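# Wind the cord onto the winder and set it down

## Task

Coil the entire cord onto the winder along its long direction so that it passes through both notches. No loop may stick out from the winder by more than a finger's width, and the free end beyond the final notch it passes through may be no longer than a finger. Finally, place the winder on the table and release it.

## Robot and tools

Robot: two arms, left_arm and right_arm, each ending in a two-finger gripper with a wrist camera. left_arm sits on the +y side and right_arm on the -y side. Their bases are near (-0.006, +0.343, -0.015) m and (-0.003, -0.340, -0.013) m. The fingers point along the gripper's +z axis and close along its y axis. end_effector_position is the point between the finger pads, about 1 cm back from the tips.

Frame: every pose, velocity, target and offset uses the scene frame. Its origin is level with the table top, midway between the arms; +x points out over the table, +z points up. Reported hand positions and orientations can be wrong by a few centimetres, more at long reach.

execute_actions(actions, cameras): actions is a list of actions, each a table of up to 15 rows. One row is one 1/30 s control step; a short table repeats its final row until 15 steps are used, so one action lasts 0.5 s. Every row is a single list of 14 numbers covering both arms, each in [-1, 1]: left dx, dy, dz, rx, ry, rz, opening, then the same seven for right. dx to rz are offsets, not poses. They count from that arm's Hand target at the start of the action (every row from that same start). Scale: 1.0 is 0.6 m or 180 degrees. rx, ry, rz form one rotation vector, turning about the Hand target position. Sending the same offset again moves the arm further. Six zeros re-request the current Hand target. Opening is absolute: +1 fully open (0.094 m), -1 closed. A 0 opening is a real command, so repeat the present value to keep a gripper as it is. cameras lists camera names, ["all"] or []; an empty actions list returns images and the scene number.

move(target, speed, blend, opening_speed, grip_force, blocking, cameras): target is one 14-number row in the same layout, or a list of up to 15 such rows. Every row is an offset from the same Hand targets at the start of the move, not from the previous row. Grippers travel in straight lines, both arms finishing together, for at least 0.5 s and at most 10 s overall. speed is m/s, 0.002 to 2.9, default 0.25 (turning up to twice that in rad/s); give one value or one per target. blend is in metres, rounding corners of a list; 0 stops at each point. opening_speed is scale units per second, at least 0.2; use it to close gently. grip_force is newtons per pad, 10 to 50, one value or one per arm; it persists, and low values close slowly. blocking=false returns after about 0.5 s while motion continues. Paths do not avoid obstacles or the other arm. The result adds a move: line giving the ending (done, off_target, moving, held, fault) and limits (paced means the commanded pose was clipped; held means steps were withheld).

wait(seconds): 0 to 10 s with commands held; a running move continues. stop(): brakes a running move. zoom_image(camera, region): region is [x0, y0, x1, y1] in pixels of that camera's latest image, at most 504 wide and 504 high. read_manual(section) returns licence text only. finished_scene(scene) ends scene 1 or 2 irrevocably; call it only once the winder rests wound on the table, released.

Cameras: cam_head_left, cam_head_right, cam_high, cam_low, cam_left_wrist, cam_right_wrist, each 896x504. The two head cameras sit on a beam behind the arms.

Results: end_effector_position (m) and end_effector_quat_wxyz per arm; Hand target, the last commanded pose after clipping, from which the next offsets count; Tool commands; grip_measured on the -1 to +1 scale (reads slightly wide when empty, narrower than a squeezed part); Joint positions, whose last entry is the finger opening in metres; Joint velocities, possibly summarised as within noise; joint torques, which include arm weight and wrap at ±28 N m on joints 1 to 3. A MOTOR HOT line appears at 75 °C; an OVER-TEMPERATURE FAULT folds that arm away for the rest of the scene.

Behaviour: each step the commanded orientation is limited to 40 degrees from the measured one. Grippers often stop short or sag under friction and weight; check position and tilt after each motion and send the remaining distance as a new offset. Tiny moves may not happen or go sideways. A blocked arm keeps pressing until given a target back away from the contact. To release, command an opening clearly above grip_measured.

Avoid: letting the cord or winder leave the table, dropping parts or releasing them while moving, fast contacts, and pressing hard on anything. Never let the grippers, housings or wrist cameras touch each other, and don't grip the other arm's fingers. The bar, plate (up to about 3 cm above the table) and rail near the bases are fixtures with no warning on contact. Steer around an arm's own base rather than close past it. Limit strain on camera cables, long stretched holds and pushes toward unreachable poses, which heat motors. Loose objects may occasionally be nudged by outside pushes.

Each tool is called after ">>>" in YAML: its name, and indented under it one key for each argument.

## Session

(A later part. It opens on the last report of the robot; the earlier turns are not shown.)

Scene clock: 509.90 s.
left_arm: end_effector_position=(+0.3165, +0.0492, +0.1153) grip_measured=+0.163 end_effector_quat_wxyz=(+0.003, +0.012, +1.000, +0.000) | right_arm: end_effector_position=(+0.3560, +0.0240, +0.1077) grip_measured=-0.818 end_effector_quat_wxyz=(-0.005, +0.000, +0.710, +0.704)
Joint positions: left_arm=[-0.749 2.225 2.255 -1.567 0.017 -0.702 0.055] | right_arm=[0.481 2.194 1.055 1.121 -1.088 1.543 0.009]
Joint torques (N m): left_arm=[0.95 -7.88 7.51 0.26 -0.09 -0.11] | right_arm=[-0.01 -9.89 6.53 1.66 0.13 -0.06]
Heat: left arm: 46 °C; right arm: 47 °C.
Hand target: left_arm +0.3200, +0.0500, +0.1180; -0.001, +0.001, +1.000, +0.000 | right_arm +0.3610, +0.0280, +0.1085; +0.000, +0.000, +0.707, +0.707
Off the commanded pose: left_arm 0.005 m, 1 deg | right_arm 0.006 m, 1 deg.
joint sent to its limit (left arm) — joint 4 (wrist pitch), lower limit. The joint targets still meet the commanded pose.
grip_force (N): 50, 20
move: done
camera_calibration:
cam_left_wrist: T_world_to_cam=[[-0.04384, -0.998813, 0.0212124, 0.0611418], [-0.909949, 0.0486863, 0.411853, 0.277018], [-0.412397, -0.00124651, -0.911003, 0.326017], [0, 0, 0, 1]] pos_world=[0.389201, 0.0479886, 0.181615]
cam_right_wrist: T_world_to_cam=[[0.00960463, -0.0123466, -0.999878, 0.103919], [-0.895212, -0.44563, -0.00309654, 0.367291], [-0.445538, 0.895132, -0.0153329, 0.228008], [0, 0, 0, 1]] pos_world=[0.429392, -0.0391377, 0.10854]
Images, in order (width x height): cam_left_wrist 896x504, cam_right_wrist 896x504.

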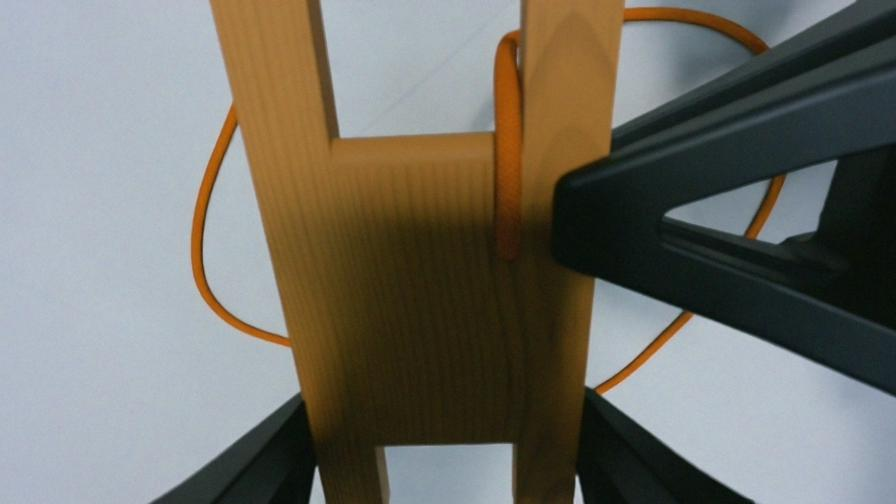

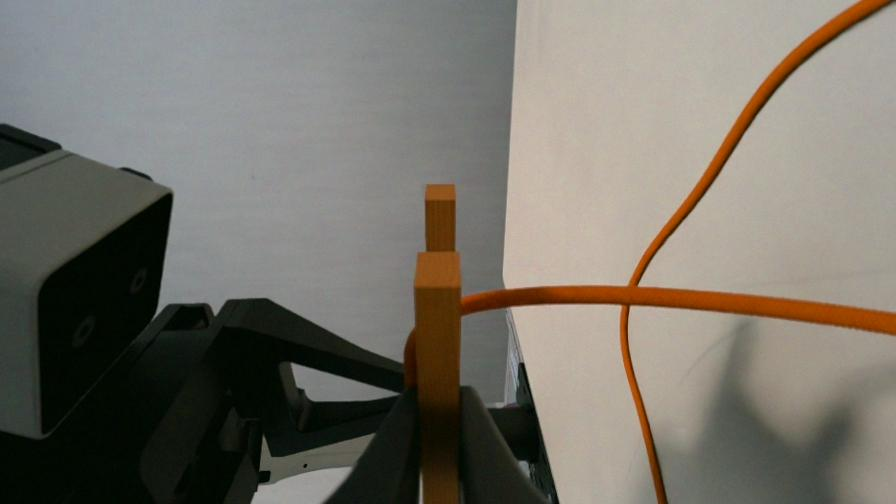

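>>> move:
  target:
    - [0, 0, 0, 0, 0, 0, 0.1, 0, 0, 0, 0, 0, 0, -1.0]
    - [0, 0, 0, 0, 0, 0, 0.6, 0, 0, 0, 0, 0, 0, -1.0]
    - [0, 0, 0.1, 0, 0, 0, 0.6, 0, 0, 0, 0, 0, 0, -1.0]
    - [0.05, 0.25, 0.22, -0.3849, -0.3849, -0.3849, 0.0, 0, 0, 0, 0, 0, 0, -1.0]
  blend: [0, 0, 0.02, 0]
  grip_force: 50
  speed: 0.3
  cameras: ["cam_right_wrist", "cam_left_wrist", "cam_high", "cam_low"]

Scene clock: 554.17 s.
left_arm: end_effector_position=(+0.3445, +0.1969, +0.2384) grip_measured=+0.002 end_effector_quat_wxyz=(+0.500, +0.461, +0.554, -0.481) | right_arm: end_effector_position=(+0.3560, +0.0240, +0.1077) grip_measured=-0.852 end_effector_quat_wxyz=(-0.005, +0.000, +0.710, +0.704)
Joint positions: left_arm=[0.086 1.66 1.204 -0.526 1.568 0.914 0.047] | right_arm=[0.481 2.194 1.055 1.121 -1.088 1.543 0.007]
Joint torques (N m): left_arm=[0.8 -5.16 8.28 1.37 0.67 0.23] | right_arm=[-0.2 -10.11 6.27 1.6 0.09 -0.08]
Heat: left arm: 46 °C; right arm: 53 °C.
Hand target: left_arm +0.3499, +0.1999, +0.2502; +0.500, +0.501, +0.500, -0.499 | right_arm +0.3610, +0.0280, +0.1085; +0.000, +0.000, +0.707, +0.707
Off the commanded pose: left_arm 0.013 m, 8 deg | right_arm 0.006 m, 1 deg.
joint sent to its limit (left arm) — joint 5 (wrist yaw), upper limit. The joint targets are off in orientation, not in position.
move: off_target (left_arm); target 4's new opening was sent with left_arm's hand 0.013 m and 8 deg from that target
camera_calibration:
cam_left_wrist: T_world_to_cam=[[-0.99447, -0.0913233, 0.0518542, 0.348894], [-0.0872698, 0.443967, -0.891783, 0.194153], [0.058419, -0.891377, -0.449482, 0.352922], [0, 0, 0, 1]] pos_world=[0.343292, 0.260251, 0.313683]
cam_right_wrist: T_world_to_cam=[[0.00924159, -0.0123045, -0.999882, 0.103975], [-0.895413, -0.445228, -0.00279706, 0.367406], [-0.44514, 0.895333, -0.0151322, 0.227956], [0, 0, 0, 1]] pos_world=[0.429492, -0.039238, 0.10844]
Images, in order (width x height): cam_high 896x504, cam_low 896x504, cam_left_wrist 896x504, cam_right_wrist 896x504.

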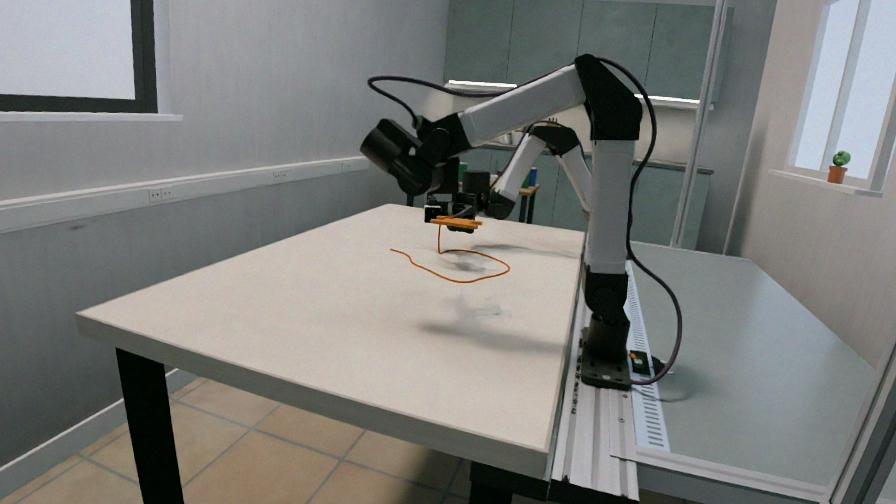

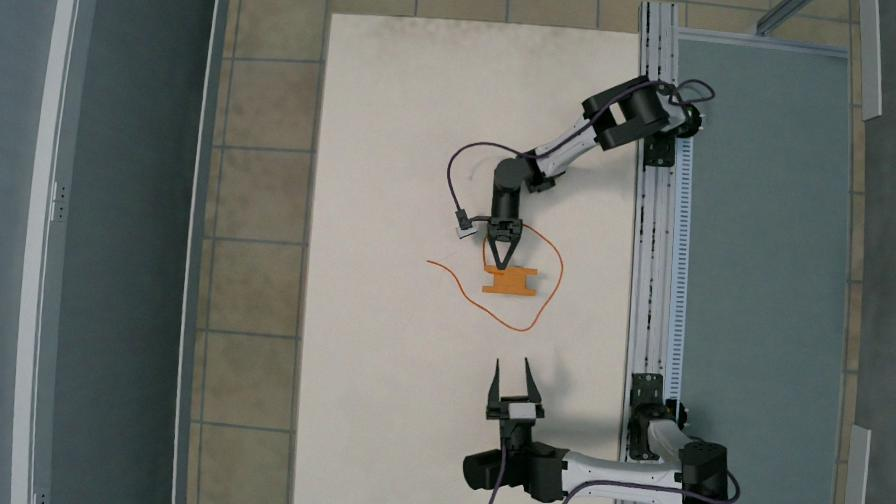

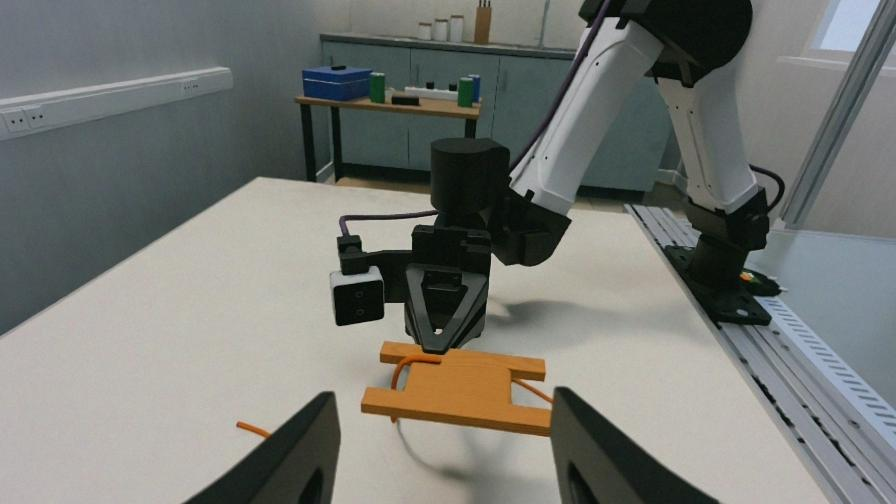

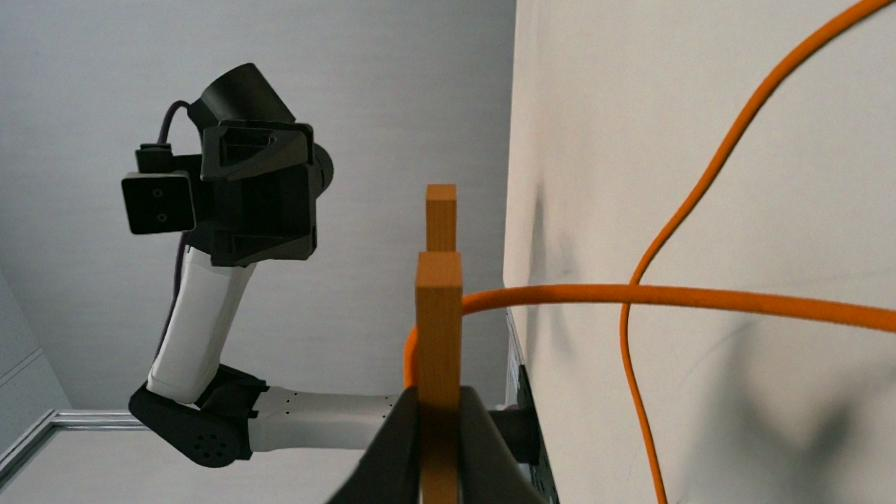

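>>> move:
  target:
    - [0, 0, 0, 0, 0, 0, 0.0, 0, -0.055, 0.236, 0, 0, 0, -1.0]
    - [0, 0, 0, 0, 0, 0, 0.0, 0, -0.055, 0.236, 0, -0.5, 0, -1.0]
  blend: [0.0, 0]
  speed: [0.2, 0.4]
  cameras: ["cam_right_wrist", "cam_left_wrist", "cam_high", "cam_low"]

Scene clock: 577.83 s.
left_arm: end_effector_position=(+0.3445, +0.1969, +0.2384) grip_measured=+0.002 end_effector_quat_wxyz=(+0.500, +0.461, +0.554, -0.481) | right_arm: end_effector_position=(+0.3635, -0.0019, +0.2189) grip_measured=-0.852 end_effector_quat_wxyz=(+0.474, -0.485, +0.529, +0.510)
Joint positions: left_arm=[0.086 1.66 1.204 -0.526 1.568 0.914 0.047] | right_arm=[0.42 1.873 1.155 0.644 -1.134 -0.005 0.007]
Joint torques (N m): left_arm=[0.8 -5.16 8.31 1.35 0.67 0.24] | right_arm=[-0.96 -14.94 7.53 1.45 -0.2 -0.27]
Heat: left arm: 46 °C; right arm: 54 °C.
Hand target: left_arm +0.3499, +0.1999, +0.2502; +0.500, +0.501, +0.500, -0.499 | right_arm +0.3610, -0.0050, +0.2501; +0.501, -0.500, +0.500, +0.500
Off the commanded pose: left_arm 0.013 m, 8 deg | right_arm 0.031 m, 5 deg.
joint sent to its limit (left arm) — joint 5 (wrist yaw), upper limit. The joint targets are off in orientation, not in position.
move: off_target (left_arm, right_arm)
camera_calibration:
cam_left_wrist: T_world_to_cam=[[-0.99447, -0.0913233, 0.0518542, 0.348894], [-0.0872698, 0.443967, -0.891783, 0.194153], [0.058419, -0.891377, -0.449482, 0.352922], [0, 0, 0, 1]] pos_world=[0.343292, 0.260251, 0.313683]
cam_right_wrist: T_world_to_cam=[[0.99789, -0.0130979, -0.0635911, -0.349573], [-0.0623424, -0.466844, -0.88214, 0.252438], [-0.018133, 0.884243, -0.466675, 0.199715], [0, 0, 0, 1]] pos_world=[0.368195, -0.0633262, 0.293658]
Images, in order (width x height): cam_high 896x504, cam_low 896x504, cam_left_wrist 896x504, cam_right_wrist 896x504.

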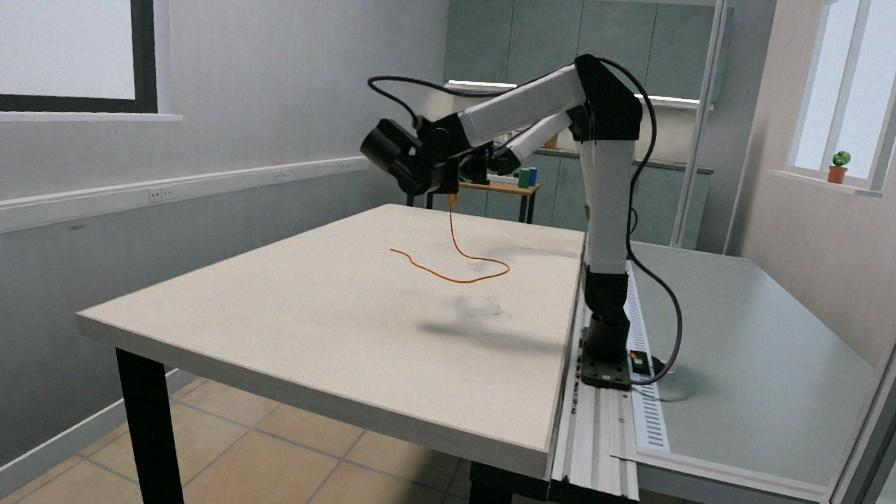

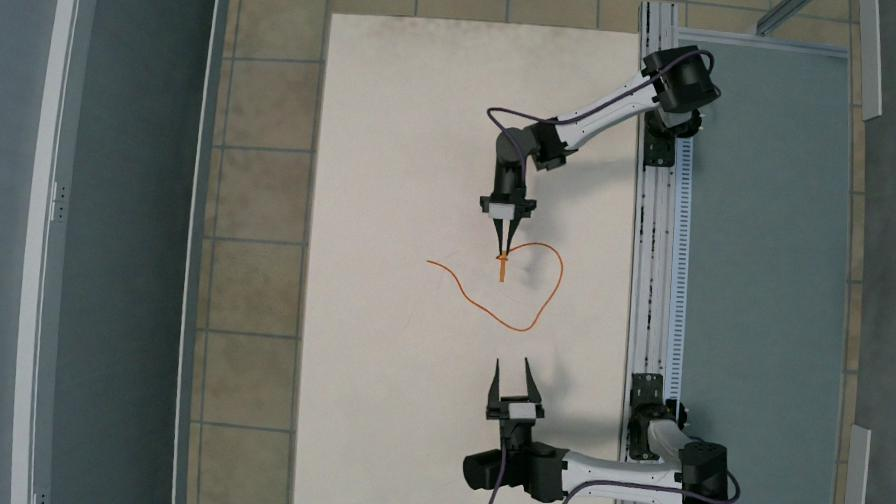

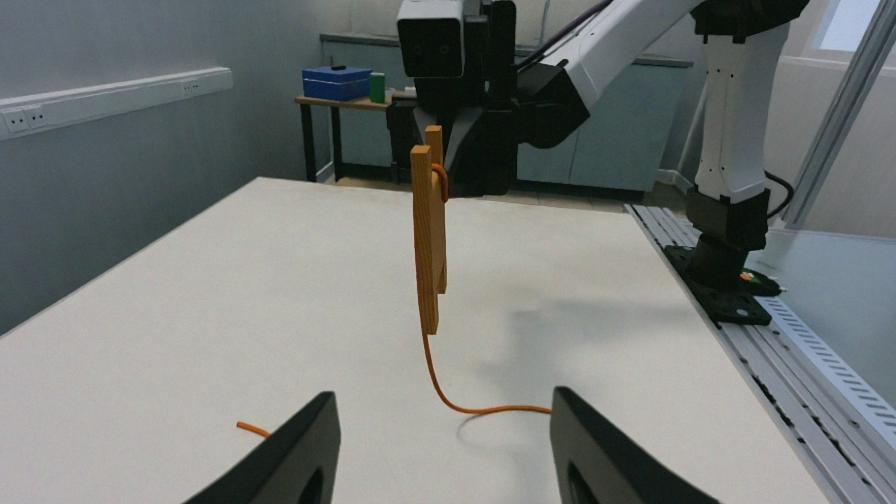

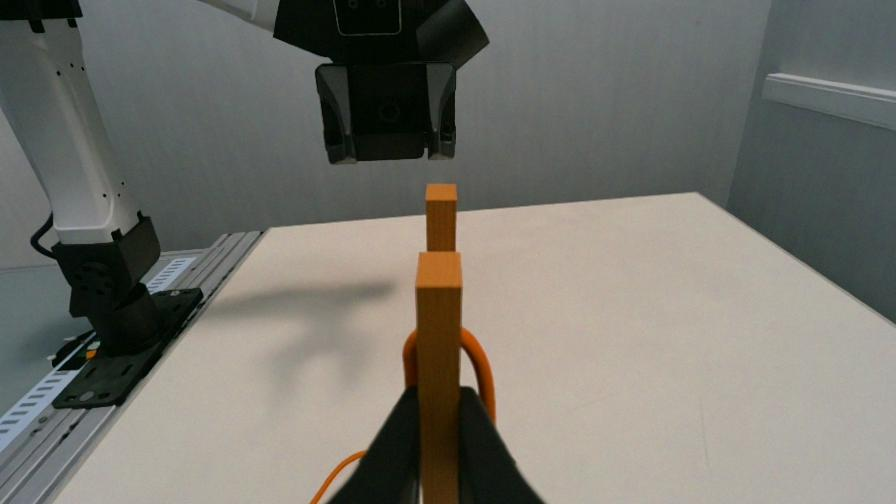

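>>> move:
  target: [0, 0, 0, 0, 0, 0, 0.0, 0, 0, 0, 0, -0.5, 0, -1.0]
  speed: 0.4
  cameras: ["cam_right_wrist", "cam_left_wrist", "cam_low"]

Scene clock: 593.60 s.
left_arm: end_effector_position=(+0.3445, +0.1969, +0.2384) grip_measured=+0.002 end_effector_quat_wxyz=(+0.500, +0.461, +0.554, -0.481) | right_arm: end_effector_position=(+0.3635, -0.0019, +0.2191) grip_measured=-0.852 end_effector_quat_wxyz=(+0.696, -0.717, +0.030, +0.024)
Joint positions: left_arm=[0.086 1.66 1.204 -0.526 1.568 0.914 0.047] | right_arm=[0.42 1.873 1.155 0.646 -1.134 -1.578 0.007]
Joint torques (N m): left_arm=[0.8 -5.11 8.29 1.37 0.68 0.24] | right_arm=[-0.98 -14.76 7.65 1.43 -0.23 -0.1]
Heat: left arm: 45 °C; right arm: 56 °C.
Hand target: left_arm +0.3499, +0.1999, +0.2502; +0.500, +0.501, +0.500, -0.499 | right_arm +0.3610, -0.0050, +0.2502; +0.708, -0.707, +0.000, +0.000
Off the commanded pose: left_arm 0.013 m, 8 deg | right_arm 0.031 m, 5 deg.
joint sent to its limit (left arm) — joint 5 (wrist yaw), upper limit. The joint targets are off in orientation, not in position.
move: off_target (left_arm, right_arm)
camera_calibration:
cam_left_wrist: T_world_to_cam=[[-0.99447, -0.0913233, 0.0518542, 0.348894], [-0.0872698, 0.443967, -0.891783, 0.194153], [0.058419, -0.891377, -0.449482, 0.352922], [0, 0, 0, 1]] pos_world=[0.343292, 0.260251, 0.313683]
cam_right_wrist: T_world_to_cam=[[0.0604249, 0.0256928, 0.997842, -0.241312], [0.8933, -0.44744, -0.0425735, -0.278637], [0.44538, 0.893945, -0.0499879, -0.059918], [0, 0, 0, 1]] pos_world=[0.290174, -0.0649097, 0.225933]
Images, in order (width x height): cam_low 896x504, cam_left_wrist 896x504, cam_right_wrist 896x504.

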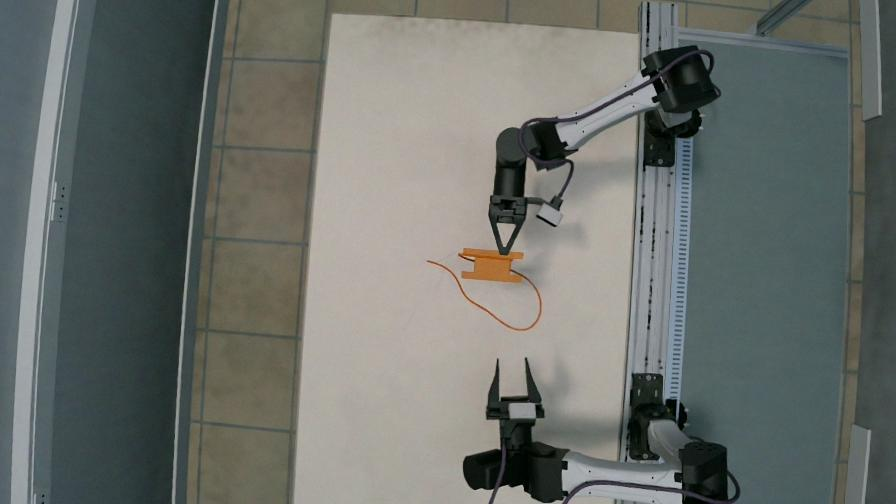

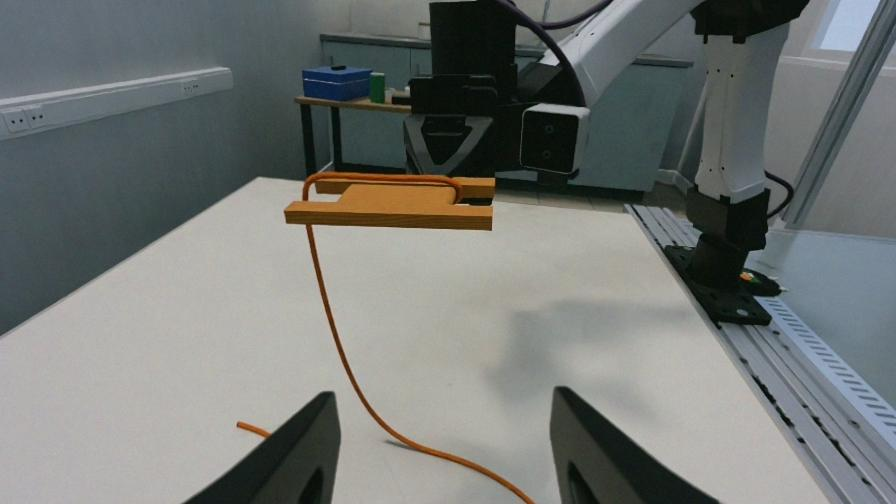

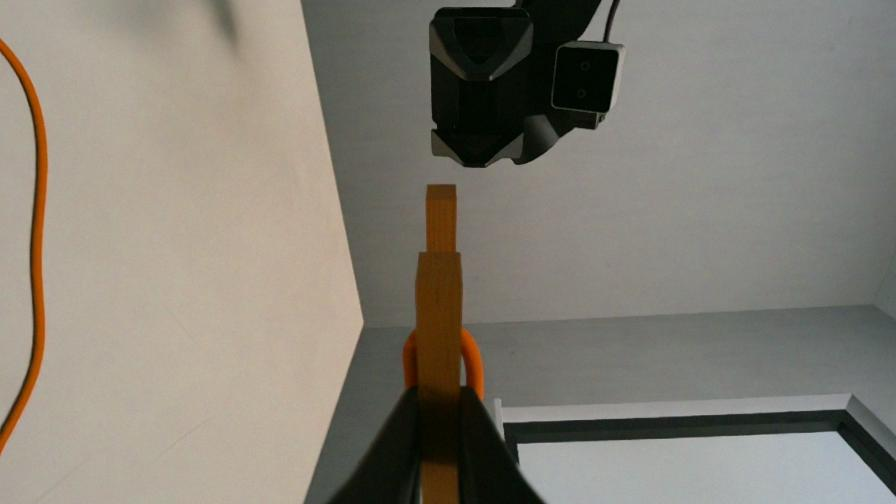

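>>> zoom_image:
  camera: "cam_left_wrist"
  region: [270, 140, 520, 260]

>>> zoom_image:
  camera: "cam_low"
  region: [430, 220, 560, 310]

Scaled by 2.016 from the camera's 896x504 image, which has a finer 1280x720 frame.

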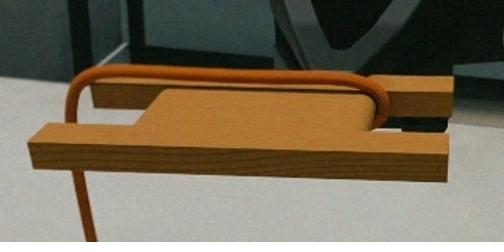

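Scaled by 3.877 from the camera's 896x504 image, which has a finer 1280x720 frame.

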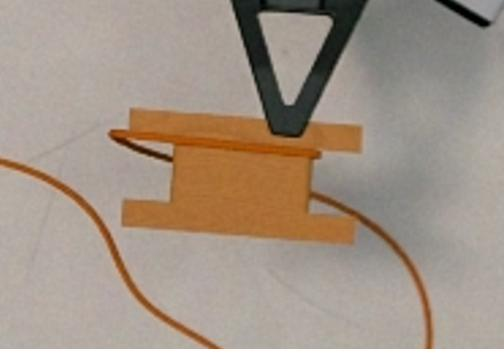

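>>> move:
  target: [0.1552, -0.1832, -0.142, 0, 0, 0, 0.0, 0, 0, 0, 0, 0, 0, -1.0]
  speed: 0.3
  cameras: ["cam_right_wrist", "cam_left_wrist", "cam_low", "cam_high"]

Scene clock: 690.20 s.
left_arm: end_effector_position=(+0.4397, +0.0890, +0.1689) grip_measured=+0.002 end_effector_quat_wxyz=(+0.491, +0.505, +0.500, -0.503) | right_arm: end_effector_position=(+0.3635, -0.0019, +0.2189) grip_measured=-0.852 end_effector_quat_wxyz=(+0.696, -0.717, +0.030, +0.024)
Joint positions: left_arm=[-0.186 2.2 1.335 1.028 1.424 -0.159 0.047] | right_arm=[0.42 1.873 1.155 0.644 -1.134 -1.579 0.007]
Joint torques (N m): left_arm=[0.24 -7.5 4.89 1.87 -0.34 -0.11] | right_arm=[-0.88 -15.02 7.56 1.44 -0.25 -0.11]
Heat: left arm: 46 °C; right arm: 65 °C.
Hand target: left_arm +0.4430, +0.0900, +0.1648; +0.500, +0.501, +0.500, -0.499 | right_arm +0.3610, -0.0050, +0.2501; +0.708, -0.707, +0.000, +0.000
Off the commanded pose: left_arm 0.005 m, 1 deg | right_arm 0.032 m, 5 deg.
move: off_target (right_arm)
camera_calibration:
cam_left_wrist: T_world_to_cam=[[-0.99916, 0.0385941, -0.0137847, 0.438826], [0.0289423, 0.42637, -0.904086, 0.140905], [-0.029015, -0.903725, -0.427128, 0.255721], [0, 0, 0, 1]] pos_world=[0.441799, 0.154088, 0.242665]
cam_right_wrist: T_world_to_cam=[[0.0603333, 0.0264061, 0.997829, -0.241037], [0.893314, -0.44745, -0.0421728, -0.278741], [0.445364, 0.893919, -0.0505851, -0.0597892], [0, 0, 0, 1]] pos_world=[0.290174, -0.064911, 0.225734]
Images, in order (width x height): cam_high 896x504, cam_low 896x504, cam_left_wrist 896x504, cam_right_wrist 896x504.

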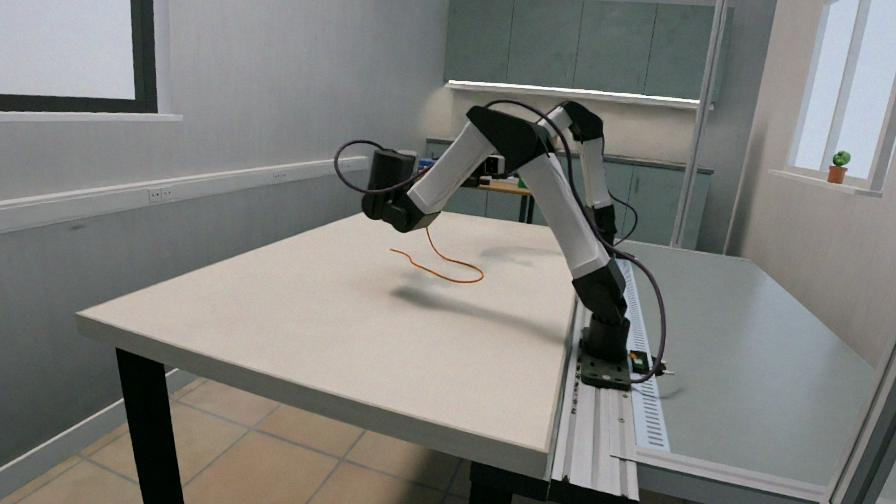

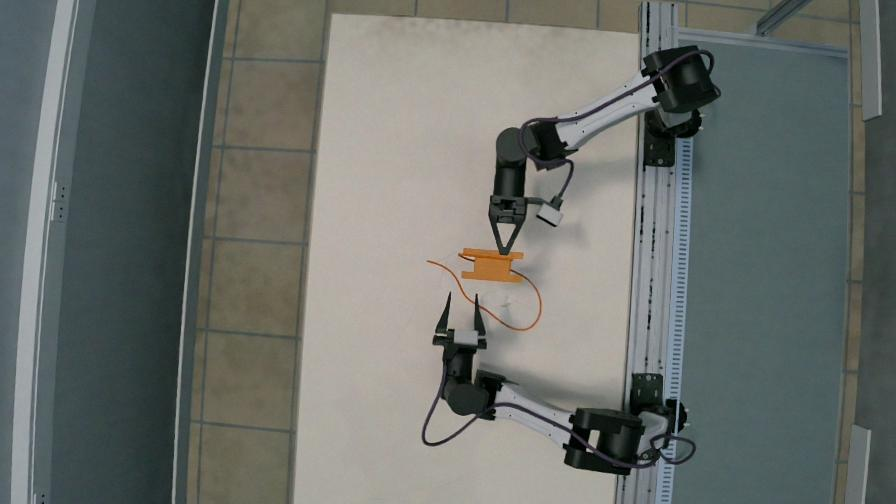

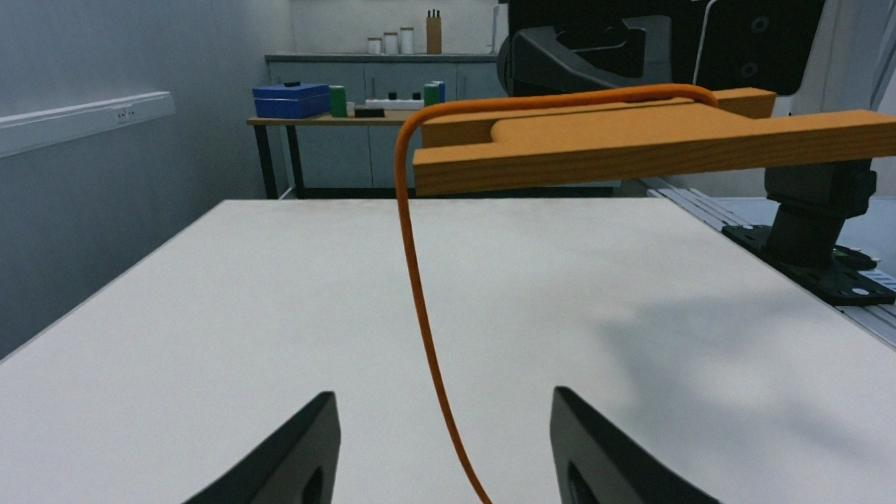

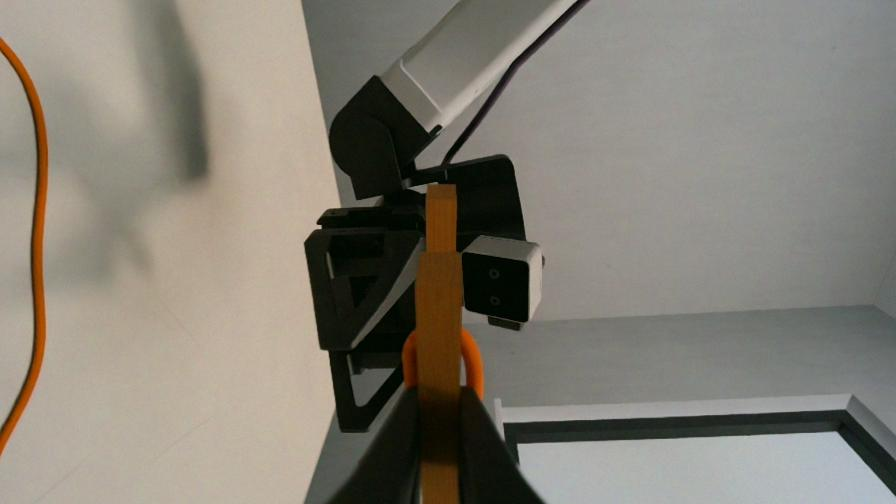

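>>> move:
  target:
    - [0.008, -0.14, -0.012, 0, 0, 0, 0.0, 0, 0, -0.05, 0, 0, 0, -1.0]
    - [0.008, -0.14, -0.012, 0, 0, 0, -0.99, 0, 0, -0.05, 0, 0, 0, -1.0]
  speed: 0.2
  grip_force: [12, 50]
  cameras: ["cam_right_wrist", "cam_left_wrist", "cam_low"]

Scene clock: 739.10 s.
left_arm: end_effector_position=(+0.4376, +0.0042, +0.1545) grip_measured=-0.721 end_effector_quat_wxyz=(+0.484, +0.499, +0.504, -0.512) | right_arm: end_effector_position=(+0.3610, -0.0030, +0.2210) grip_measured=-0.852 end_effector_quat_wxyz=(+0.704, -0.710, +0.010, +0.004)
Joint positions: left_arm=[-0.365 2.275 1.439 0.925 1.252 -0.107 0.013] | right_arm=[0.42 1.873 1.129 0.726 -1.134 -1.588 0.007]
Joint velocities: left_arm=[-0.007 0.002 0.002 -0.022 -0.007 -0.11 -0.008] | right_arm=[within noise]
Joint torques (N m): left_arm=[0.92 -8.2 7.79 1.67 -0.3 0.21] | right_arm=[-0.92 -9.39 5.34 1.68 -0.23 -0.09]
Heat: left arm: 47 °C; right arm: 65 °C.
Hand target: left_arm +0.4479, +0.0060, +0.1576; +0.500, +0.501, +0.500, -0.499 | right_arm +0.3610, -0.0050, +0.2202; +0.708, -0.707, +0.000, +0.000
Off the commanded pose: left_arm 0.011 m, 2 deg | right_arm 0.002 m, 1 deg.
grip_force (N): 12, 50
move: moving (left_arm; no rest 5 s after target 2's new opening was sent); target 2's new opening was sent with left_arm's hand 0.011 m and 2 deg from that target
camera_calibration:
cam_left_wrist: T_world_to_cam=[[-0.998921, 0.0447749, 0.0123142, 0.435607], [0.0078087, 0.423362, -0.905927, 0.173579], [-0.0457761, -0.904853, -0.423255, 0.179666], [0, 0, 0, 1]] pos_world=[0.442006, 0.0695807, 0.22793]
cam_right_wrist: T_world_to_cam=[[0.00241095, 0.00379823, 0.99999, -0.222622], [0.894427, -0.447214, -0.000457801, -0.286488], [0.447208, 0.894419, -0.00447545, -0.0684331], [0, 0, 0, 1]] pos_world=[0.287383, -0.0660681, 0.222182]
Images, in order (width x height): cam_low 896x504, cam_left_wrist 896x504, cam_right_wrist 896x504.

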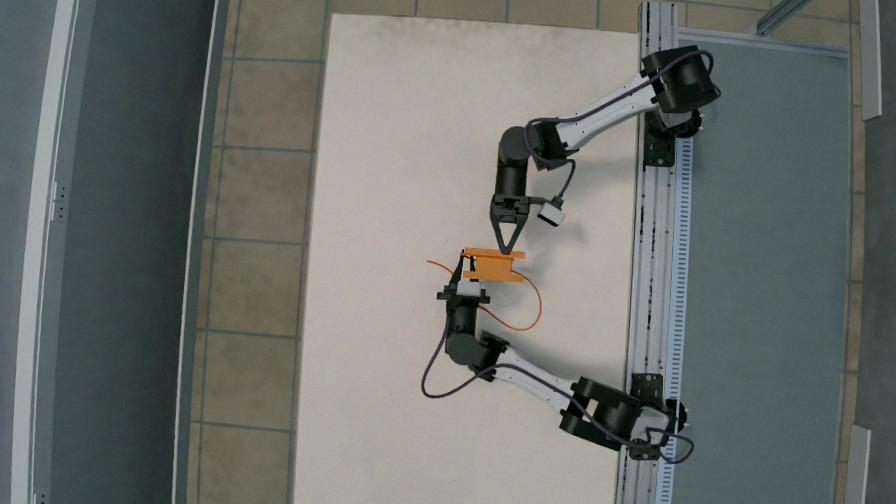

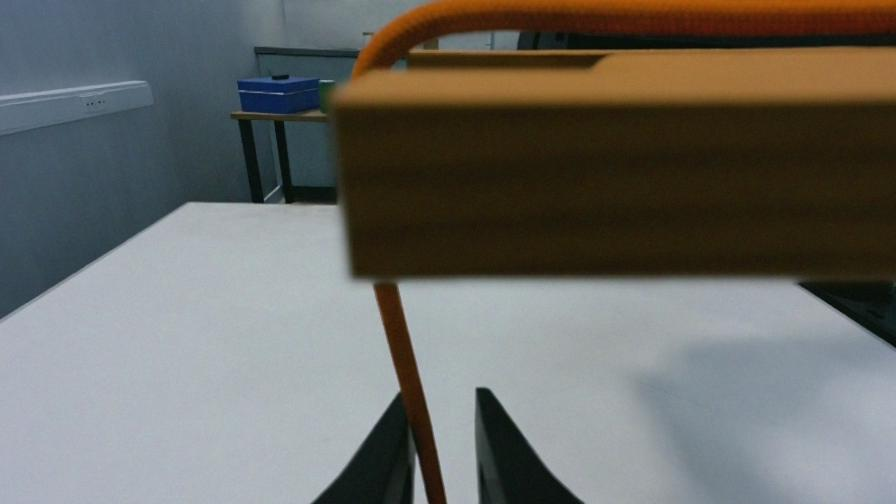

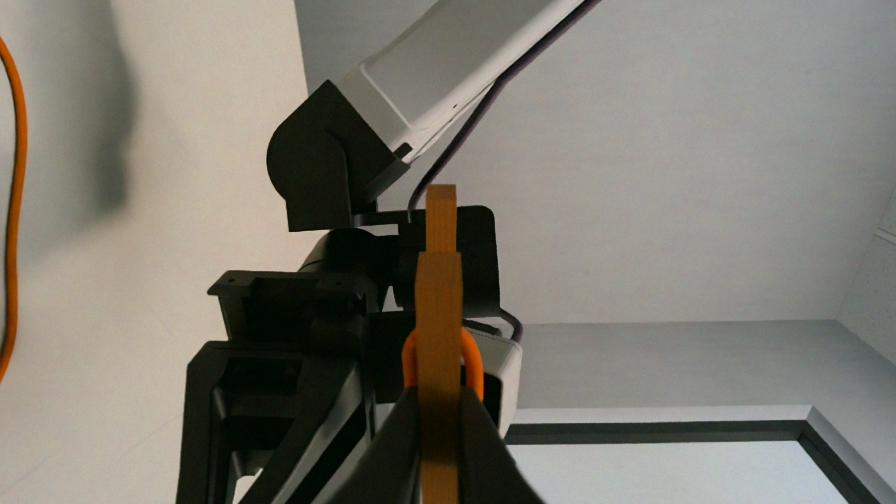

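>>> move:
  target: [-0.022, 0.027, -0.042, 0, 0, 0, -1.0, 0, 0, 0, 0, 0, 0, -1.0]
  speed: 0.08
  cameras: ["cam_left_wrist", "cam_low", "cam_right_wrist"]

Scene clock: 752.07 s.
left_arm: end_effector_position=(+0.4332, +0.0183, +0.1359) grip_measured=-0.923 end_effector_quat_wxyz=(+0.491, +0.496, +0.508, -0.504) | right_arm: end_effector_position=(+0.3610, -0.0030, +0.2211) grip_measured=-0.852 end_effector_quat_wxyz=(+0.704, -0.710, +0.009, +0.003)
Joint positions: left_arm=[-0.343 2.28 1.357 1.005 1.252 -0.095 0.004] | right_arm=[0.42 1.873 1.129 0.726 -1.134 -1.588 0.007]
Joint torques (N m): left_arm=[0.94 -7.95 4.92 2.06 -0.04 0.1] | right_arm=[-0.79 -9.47 4.98 1.71 -0.17 -0.11]
Heat: left arm: 46 °C; right arm: 62 °C.
Hand target: left_arm +0.4348, +0.0223, +0.1325; +0.500, +0.501, +0.500, -0.499 | right_arm +0.3610, -0.0050, +0.2202; +0.708, -0.707, -0.001, +0.000
Off the commanded pose: left_arm 0.005 m, 2 deg | right_arm 0.002 m, 1 deg.
grip_force (N): 12, 50
move: done
camera_calibration:
cam_left_wrist: T_world_to_cam=[[-0.999723, 0.0229463, 0.00519737, 0.432576], [0.00505739, 0.42533, -0.905024, 0.151916], [-0.0229776, -0.904748, -0.425328, 0.174689], [0, 0, 0, 1]] pos_world=[0.435702, 0.0835087, 0.20954]
cam_right_wrist: T_world_to_cam=[[0.0016962, 0.00348352, 0.999992, -0.222437], [0.89443, -0.447209, 0.0000407283, -0.2866], [0.447206, 0.894423, -0.00387432, -0.068567], [0, 0, 0, 1]] pos_world=[0.287385, -0.0660675, 0.222181]
Images, in order (width x height): cam_low 896x504, cam_left_wrist 896x504, cam_right_wrist 896x504.

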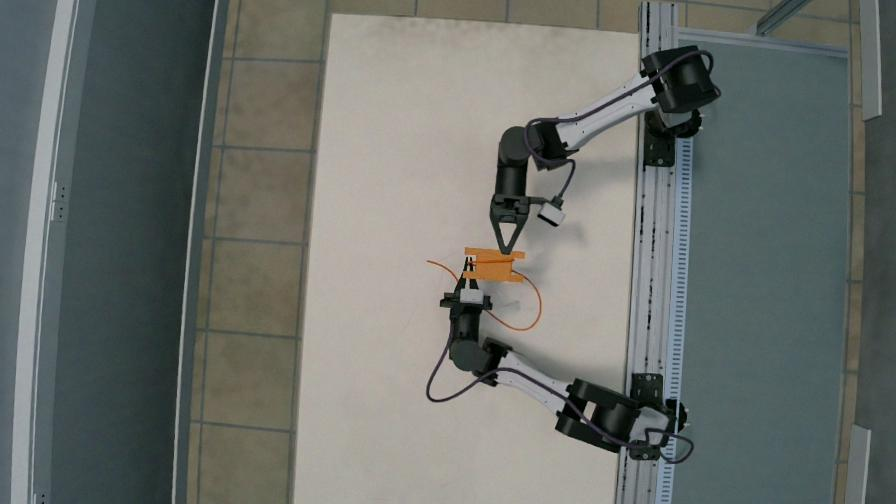

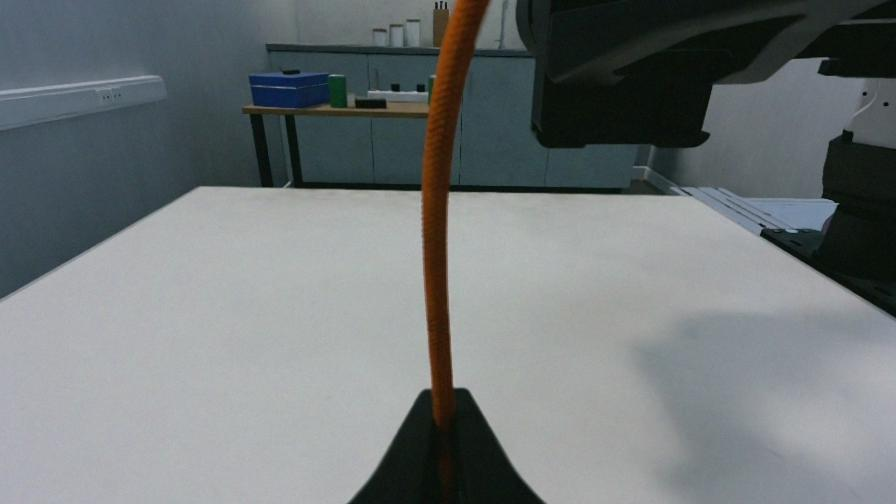

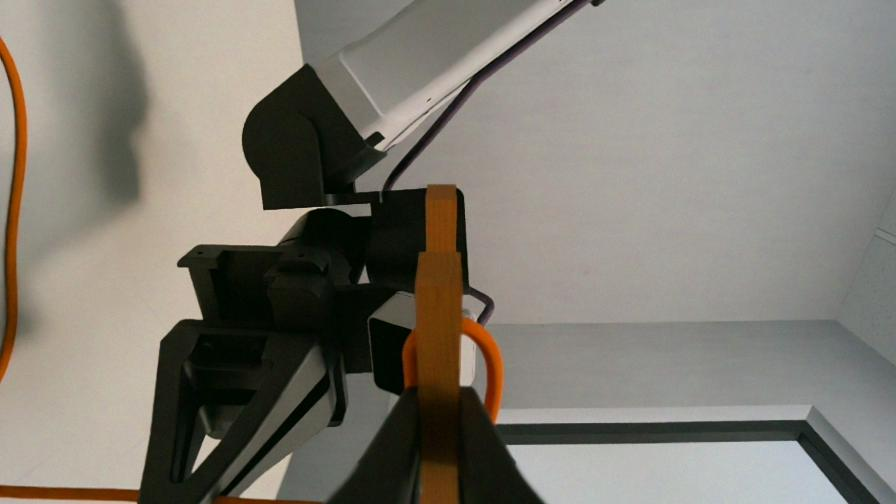

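>>> zoom_image:
  camera: "cam_low"
  region: [440, 230, 550, 310]

>>> zoom_image:
  camera: "cam_right_wrist"
  region: [300, 160, 600, 504]

Scaled by 4.582 from the camera's 896x504 image, which has a finer 1280x720 frame.

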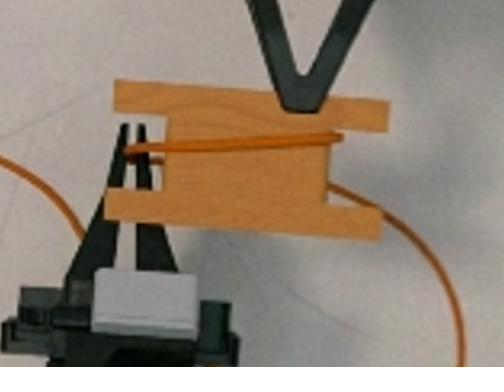

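Scaled by 1.465 from the camera's 896x504 image, which has a finer 1280x720 frame.

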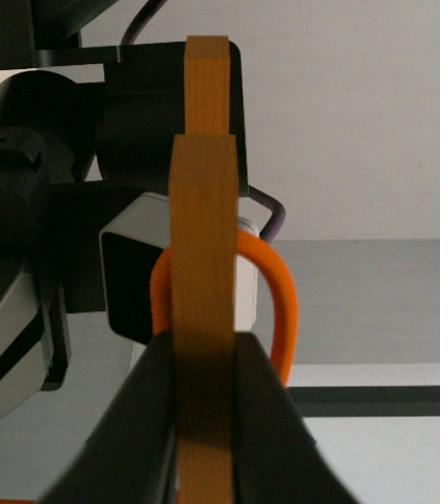

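>>> move:
  target: [-0.01, 0.003, -0.045, 0, 0, 0, -1.0, 0, 0, 0, 0, 0, 0, -1.0]
  speed: 0.06
  cameras: ["cam_left_wrist", "cam_low", "cam_right_wrist", "cam_high"]

>>> zoom_image:
  camera: "cam_low"
  region: [440, 230, 550, 310]

>>> zoom_image:
  camera: "cam_high"
  region: [360, 140, 560, 300]

Scene clock: 766.30 s.
left_arm: end_effector_position=(+0.4286, +0.0205, +0.1174) grip_measured=-0.923 end_effector_quat_wxyz=(+0.504, +0.504, +0.494, -0.498) | right_arm: end_effector_position=(+0.3596, -0.0036, +0.2145) grip_measured=-0.852 end_effector_quat_wxyz=(+0.700, -0.714, +0.019, +0.013)
Joint positions: left_arm=[-0.343 2.329 1.324 1.129 1.252 -0.094 0.004] | right_arm=[0.42 1.873 1.119 0.706 -1.134 -1.587 0.007]
Joint torques (N m): left_arm=[0.68 -7.42 4.07 1.78 -0.1 0.02] | right_arm=[-1.18 -9.52 5.87 1.91 -0.24 -0.15]
Heat: left arm: 46 °C; right arm: 60 °C.
Hand target: left_arm +0.4287, +0.0241, +0.1055; +0.500, +0.501, +0.500, -0.499 | right_arm +0.3610, -0.0050, +0.2201; +0.708, -0.707, +0.000, +0.000
Off the commanded pose: left_arm 0.012 m, 1 deg | right_arm 0.006 m, 3 deg.
grip_force (N): 12, 50
move: off_target (left_arm, right_arm)
camera_calibration:
cam_left_wrist: T_world_to_cam=[[-0.999049, 0.023958, -0.0364307, 0.432535], [0.0430787, 0.413225, -0.909609, 0.118728], [-0.00673835, -0.910314, -0.413864, 0.160532], [0, 0, 0, 1]] pos_world=[0.428091, 0.0867107, 0.190192]
cam_right_wrist: T_world_to_cam=[[0.0294428, 0.0159448, 0.999439, -0.225646], [0.894252, -0.447151, -0.0192103, -0.2815], [0.446594, 0.894316, -0.0274241, -0.0621522], [0, 0, 0, 1]] pos_world=[0.286132, -0.0666913, 0.218407]
Images, in order (width x height): cam_high 896x504, cam_low 896x504, cam_left_wrist 896x504, cam_right_wrist 896x504.

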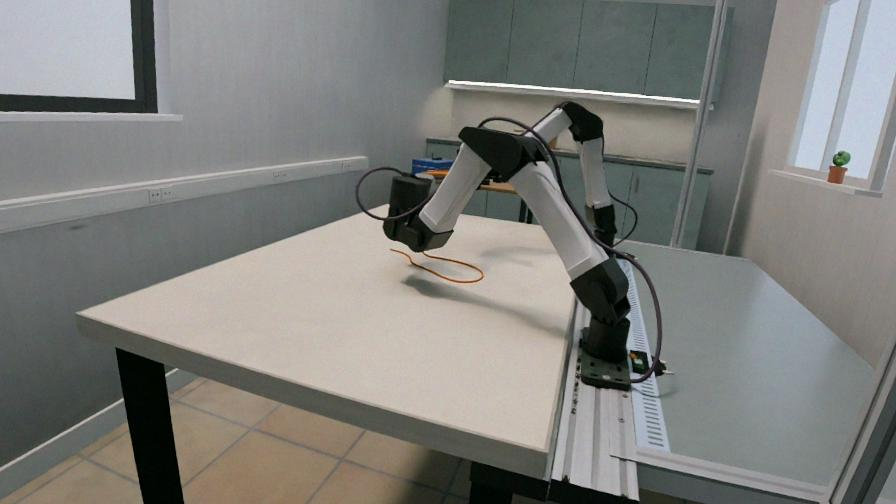

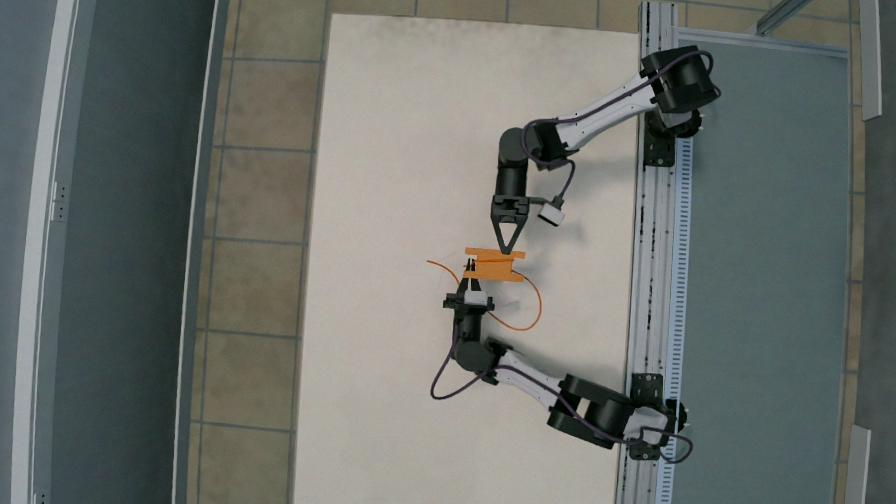

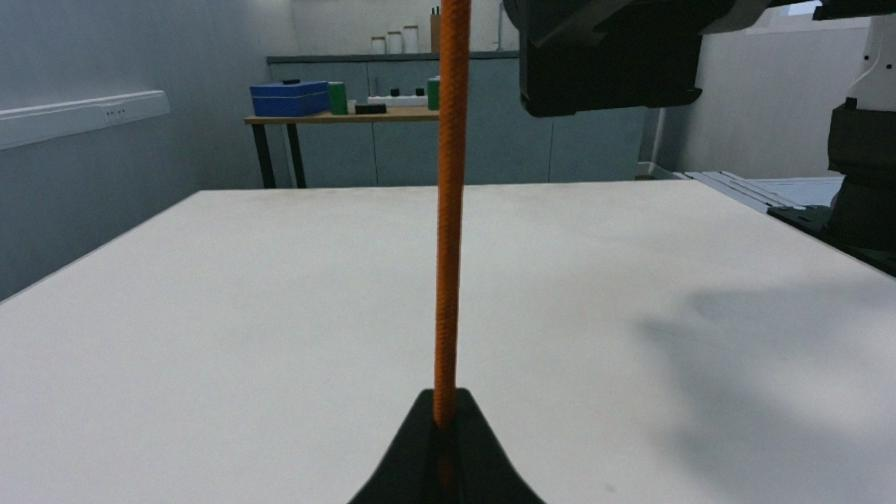

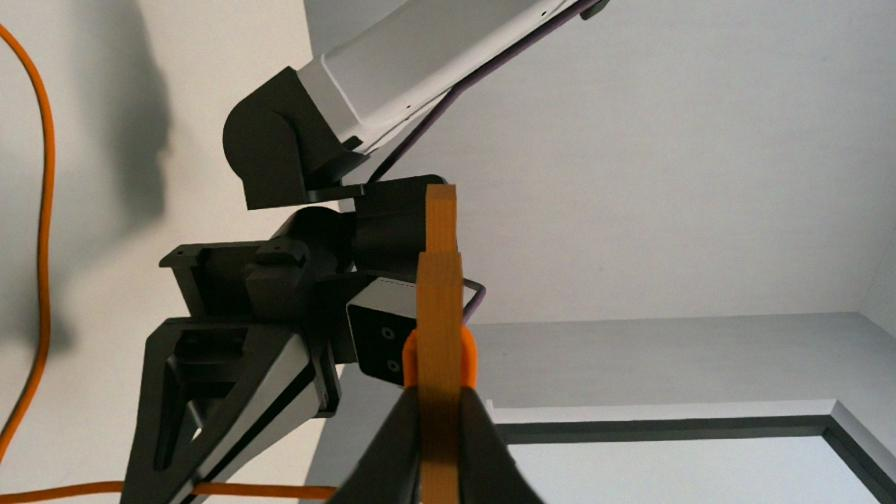

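Scaled by 4.582 from the camera's 896x504 image, which has a finer 1280x720 frame.

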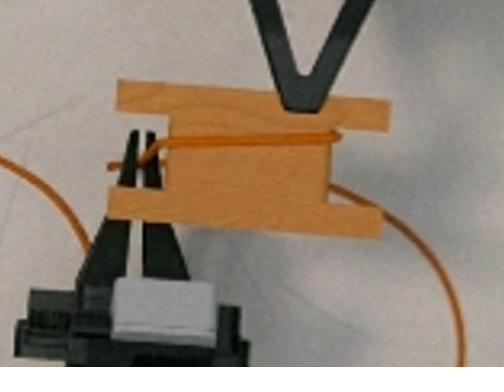

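Scaled by 2.520 from the camera's 896x504 image, which has a finer 1280x720 frame.

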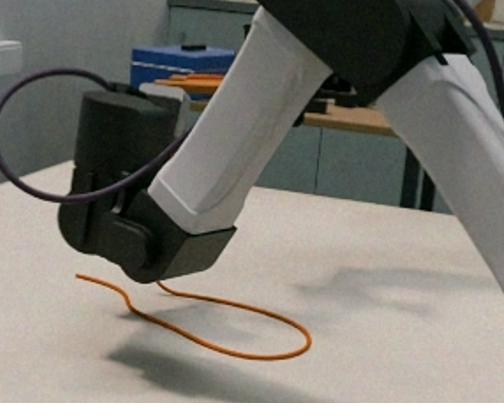

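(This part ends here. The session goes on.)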